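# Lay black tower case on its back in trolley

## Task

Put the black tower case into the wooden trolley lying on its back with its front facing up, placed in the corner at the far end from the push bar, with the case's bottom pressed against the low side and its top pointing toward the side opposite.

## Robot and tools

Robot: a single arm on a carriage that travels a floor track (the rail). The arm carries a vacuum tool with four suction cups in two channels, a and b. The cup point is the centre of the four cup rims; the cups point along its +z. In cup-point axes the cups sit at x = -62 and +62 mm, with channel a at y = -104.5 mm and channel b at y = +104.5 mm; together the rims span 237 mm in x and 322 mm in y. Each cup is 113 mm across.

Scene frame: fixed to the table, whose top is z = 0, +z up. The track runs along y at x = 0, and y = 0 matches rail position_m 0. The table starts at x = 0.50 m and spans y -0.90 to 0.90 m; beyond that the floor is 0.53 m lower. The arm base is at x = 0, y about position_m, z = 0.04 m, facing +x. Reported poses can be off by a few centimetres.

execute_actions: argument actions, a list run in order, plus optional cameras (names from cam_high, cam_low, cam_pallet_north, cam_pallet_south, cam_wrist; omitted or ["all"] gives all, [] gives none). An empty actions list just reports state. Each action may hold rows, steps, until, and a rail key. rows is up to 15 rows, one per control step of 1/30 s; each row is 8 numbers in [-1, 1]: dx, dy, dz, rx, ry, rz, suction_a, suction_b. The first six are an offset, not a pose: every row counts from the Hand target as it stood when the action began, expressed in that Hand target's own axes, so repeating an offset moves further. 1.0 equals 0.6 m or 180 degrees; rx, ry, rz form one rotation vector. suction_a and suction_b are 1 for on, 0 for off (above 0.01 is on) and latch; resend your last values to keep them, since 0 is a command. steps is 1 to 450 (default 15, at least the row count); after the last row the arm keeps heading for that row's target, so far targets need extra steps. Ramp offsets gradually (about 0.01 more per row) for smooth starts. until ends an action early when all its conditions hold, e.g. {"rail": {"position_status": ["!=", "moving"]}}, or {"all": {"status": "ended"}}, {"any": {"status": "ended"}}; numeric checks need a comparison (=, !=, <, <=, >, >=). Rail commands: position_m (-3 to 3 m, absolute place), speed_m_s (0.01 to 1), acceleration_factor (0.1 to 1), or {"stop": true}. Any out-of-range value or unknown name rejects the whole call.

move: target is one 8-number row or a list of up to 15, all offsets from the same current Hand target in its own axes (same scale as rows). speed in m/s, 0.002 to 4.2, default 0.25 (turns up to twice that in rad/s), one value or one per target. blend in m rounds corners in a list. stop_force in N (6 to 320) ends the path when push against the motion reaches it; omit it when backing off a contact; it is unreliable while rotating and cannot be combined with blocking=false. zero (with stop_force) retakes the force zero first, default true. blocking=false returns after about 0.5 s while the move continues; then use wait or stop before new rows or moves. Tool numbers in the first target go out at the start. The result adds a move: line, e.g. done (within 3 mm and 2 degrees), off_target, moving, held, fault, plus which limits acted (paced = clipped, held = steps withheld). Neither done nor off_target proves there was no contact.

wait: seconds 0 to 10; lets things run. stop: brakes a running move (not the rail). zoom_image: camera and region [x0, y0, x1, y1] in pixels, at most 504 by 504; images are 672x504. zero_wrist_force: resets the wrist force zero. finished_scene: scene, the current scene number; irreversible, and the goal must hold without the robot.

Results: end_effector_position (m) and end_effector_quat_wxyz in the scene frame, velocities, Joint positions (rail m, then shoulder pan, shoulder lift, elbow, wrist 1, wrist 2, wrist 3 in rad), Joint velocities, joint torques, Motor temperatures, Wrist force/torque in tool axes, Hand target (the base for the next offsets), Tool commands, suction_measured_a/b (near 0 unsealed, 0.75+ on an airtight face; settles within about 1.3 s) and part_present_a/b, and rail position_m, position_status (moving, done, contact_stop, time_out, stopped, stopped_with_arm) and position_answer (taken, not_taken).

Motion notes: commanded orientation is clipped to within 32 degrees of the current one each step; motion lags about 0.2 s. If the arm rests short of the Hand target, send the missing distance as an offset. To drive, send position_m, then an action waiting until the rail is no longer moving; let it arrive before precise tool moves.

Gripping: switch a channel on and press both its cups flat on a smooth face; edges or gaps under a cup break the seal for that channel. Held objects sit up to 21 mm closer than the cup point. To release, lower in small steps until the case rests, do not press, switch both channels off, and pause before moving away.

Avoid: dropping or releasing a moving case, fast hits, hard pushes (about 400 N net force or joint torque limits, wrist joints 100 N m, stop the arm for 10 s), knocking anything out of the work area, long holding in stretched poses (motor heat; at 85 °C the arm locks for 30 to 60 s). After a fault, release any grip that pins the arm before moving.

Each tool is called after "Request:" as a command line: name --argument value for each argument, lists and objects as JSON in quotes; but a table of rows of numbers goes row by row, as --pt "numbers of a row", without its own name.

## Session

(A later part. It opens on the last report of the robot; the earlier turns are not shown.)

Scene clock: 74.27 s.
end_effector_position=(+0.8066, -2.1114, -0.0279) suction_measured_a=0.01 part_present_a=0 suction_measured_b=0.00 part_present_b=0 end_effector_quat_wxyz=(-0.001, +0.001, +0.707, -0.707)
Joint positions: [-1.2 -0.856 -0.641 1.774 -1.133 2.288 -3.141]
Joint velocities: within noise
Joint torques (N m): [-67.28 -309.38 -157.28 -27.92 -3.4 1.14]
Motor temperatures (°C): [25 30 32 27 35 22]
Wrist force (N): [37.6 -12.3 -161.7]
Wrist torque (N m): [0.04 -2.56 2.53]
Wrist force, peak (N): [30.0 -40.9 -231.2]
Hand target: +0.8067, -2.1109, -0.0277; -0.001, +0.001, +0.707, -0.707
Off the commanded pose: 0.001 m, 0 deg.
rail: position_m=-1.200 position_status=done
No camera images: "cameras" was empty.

Request:
move --target '[0, 0, -0.17, 0, 0, 0, 0, 0]' --speed 0.08 --cameras '["cam_pallet_north"]'

Request:
zoom_image --camera "cam_pallet_north" --region '[380, 90, 540, 300]'

Scene clock: 76.23 s.
end_effector_position=(+0.8069, -2.0091, -0.0277) suction_measured_a=0.01 part_present_a=0 suction_measured_b=0.00 part_present_b=0 end_effector_quat_wxyz=(-0.001, +0.001, +0.707, -0.707)
Joint positions: [-1.2 -0.784 -0.669 1.87 -1.2 2.36 -3.141]
Joint velocities: within noise
Joint torques (N m): [33.03 -270.13 -32.31 -8.34 5.54 -2.49]
Motor temperatures (°C): [25 30 32 27 35 22]
Wrist force (N): [9.4 -6.3 0.0]
Wrist torque (N m): [-0.79 -1.85 -0.60]
Wrist force, peak (N): [37.8 -11.7 -159.8]
Hand target: +0.8069, -2.0088, -0.0277; -0.001, +0.001, +0.707, -0.707
Off the commanded pose: 0.000 m, 0 deg.
rail: position_m=-1.200 position_status=done
move: done
Images, in order (width x height): cam_pallet_north 672x504.

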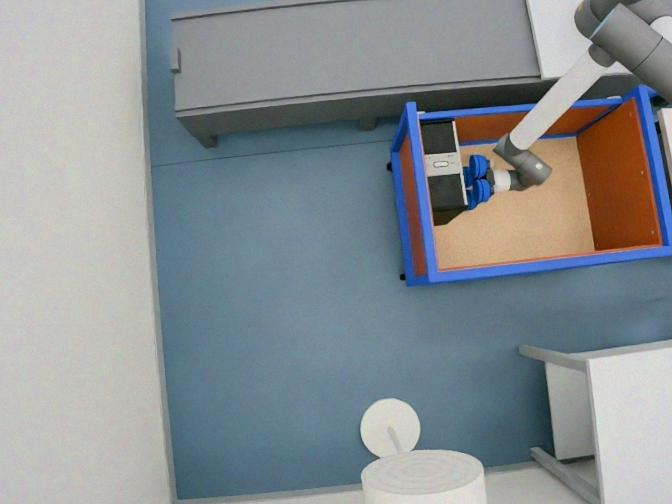

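Scaled by 2.400.

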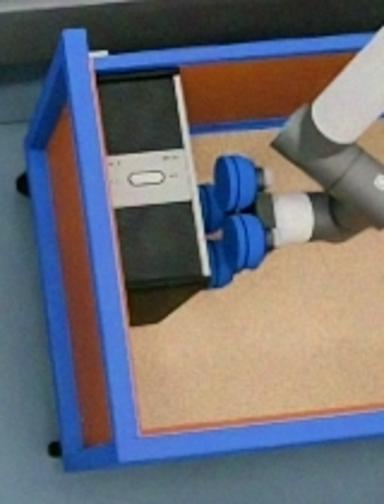

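Request:
move --pt "-0.05 -0.2 0 -0.1 0 0 0 0" --pt "-0.1 -0.45 0 -0.5 0 0 0 0" --speed 0.4 --blend '[0.05, 0]' --cameras '["cam_pallet_north"]'

Scene clock: 79.67 s.
end_effector_position=(+0.8669, -2.0090, +0.2423) suction_measured_a=0.01 part_present_a=0 suction_measured_b=0.00 part_present_b=0 end_effector_quat_wxyz=(+0.000, +0.001, +1.000, +0.000)
Joint positions: [-1.2 -0.921 -0.694 1.114 1.151 1.571 -2.49]
Joint velocities: within noise
Joint torques (N m): [-21.86 -234.28 -96.82 14.26 -4.62 -4.98]
Motor temperatures (°C): [25 30 32 27 35 22]
Wrist force (N): [8.4 -6.3 0.2]
Wrist torque (N m): [-0.92 -0.99 -0.10]
Wrist force, peak (N): [9.0 -7.8 0.5]
Hand target: +0.8669, -2.0090, +0.2423; +0.000, +0.001, +1.000, +0.000
Off the commanded pose: 0.000 m, 0 deg.
rail: position_m=-1.200 position_status=done
move: done
Images, in order (width x height): cam_pallet_north 672x504.

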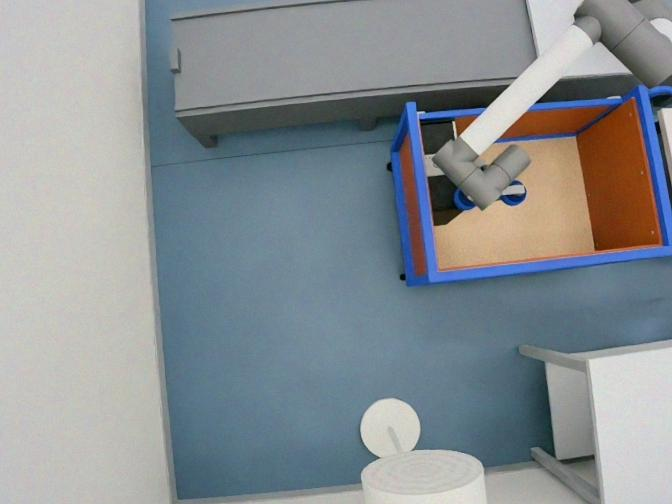

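Request:
move --target '[0, 0.2, -0.6, 0, 0, 0, 0, 0]' --speed 0.4 --cameras '["cam_wrist", "cam_pallet_north", "cam_pallet_south"]'

Request:
zoom_image --camera "cam_pallet_north" --region '[380, 90, 540, 300]'

Scene clock: 81.53 s.
end_effector_position=(+0.8672, -1.8892, +0.6020) suction_measured_a=0.01 part_present_a=0 suction_measured_b=0.00 part_present_b=0 end_effector_quat_wxyz=(+0.000, +0.001, +1.000, +0.000)
Joint positions: [-1.2 -0.854 -0.918 1.016 1.473 1.571 -2.423]
Joint velocities: within noise
Joint torques (N m): [27.24 -269.84 -104.66 13.06 6.06 5.35]
Motor temperatures (°C): [25 30 32 27 35 22]
Wrist force (N): [8.6 -7.2 0.2]
Wrist torque (N m): [-1.06 -1.04 -0.14]
Wrist force, peak (N): [8.7 -8.1 4.2]
Hand target: +0.8672, -1.8891, +0.6023; +0.000, +0.001, +1.000, +0.000
Off the commanded pose: 0.000 m, 0 deg.
rail: position_m=-1.200 position_status=done
move: done
Images, in order (width x height): cam_pallet_north 672x504, cam_pallet_south 672x504, cam_wrist 672x504.

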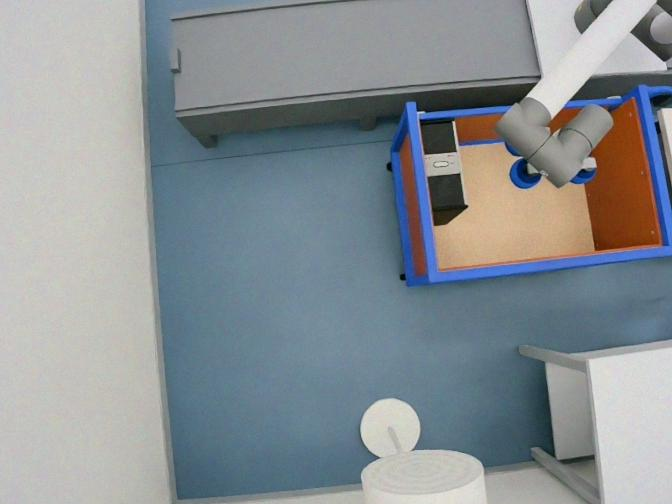

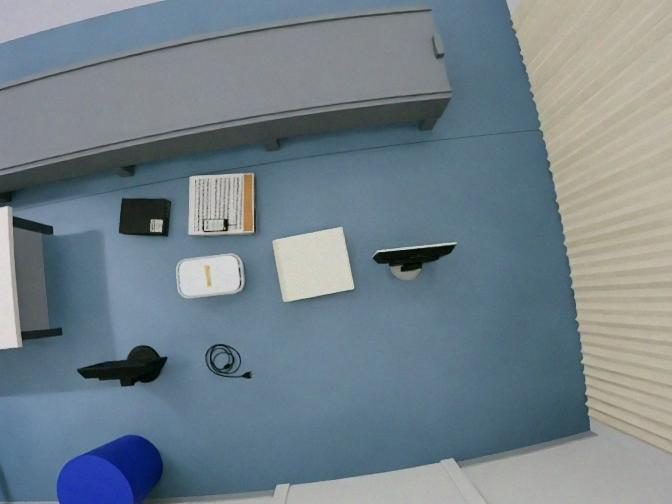

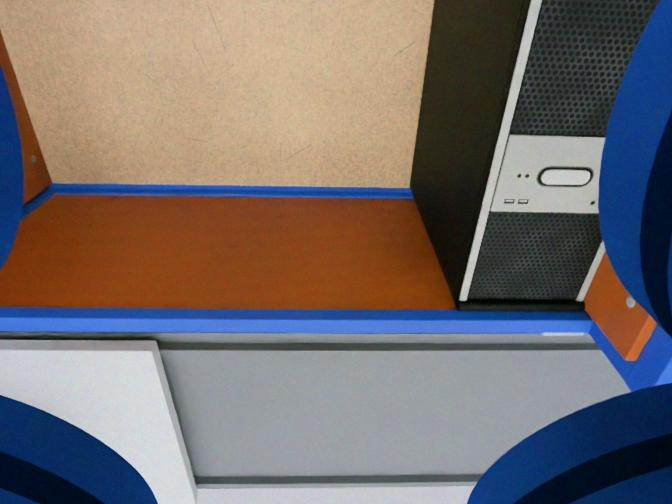

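Scaled by 2.400.

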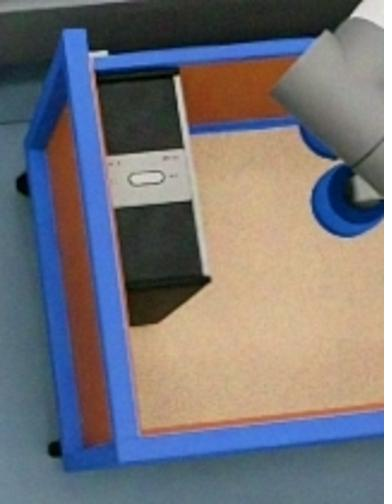

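Request:
zoom_image --camera "cam_wrist" --region '[400, 170, 660, 365]'

Request:
zoom_image --camera "cam_pallet_north" --region '[400, 95, 480, 155]'

Scaled by 1.938.

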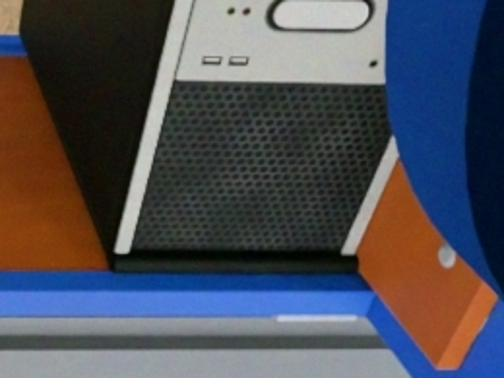

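Scaled by 6.300.

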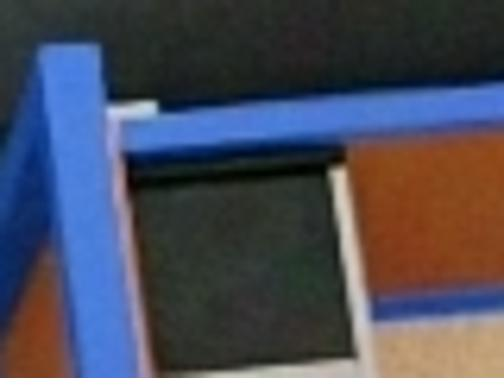

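Request:
finished_scene --scene 2

The scene is finished: the task was done.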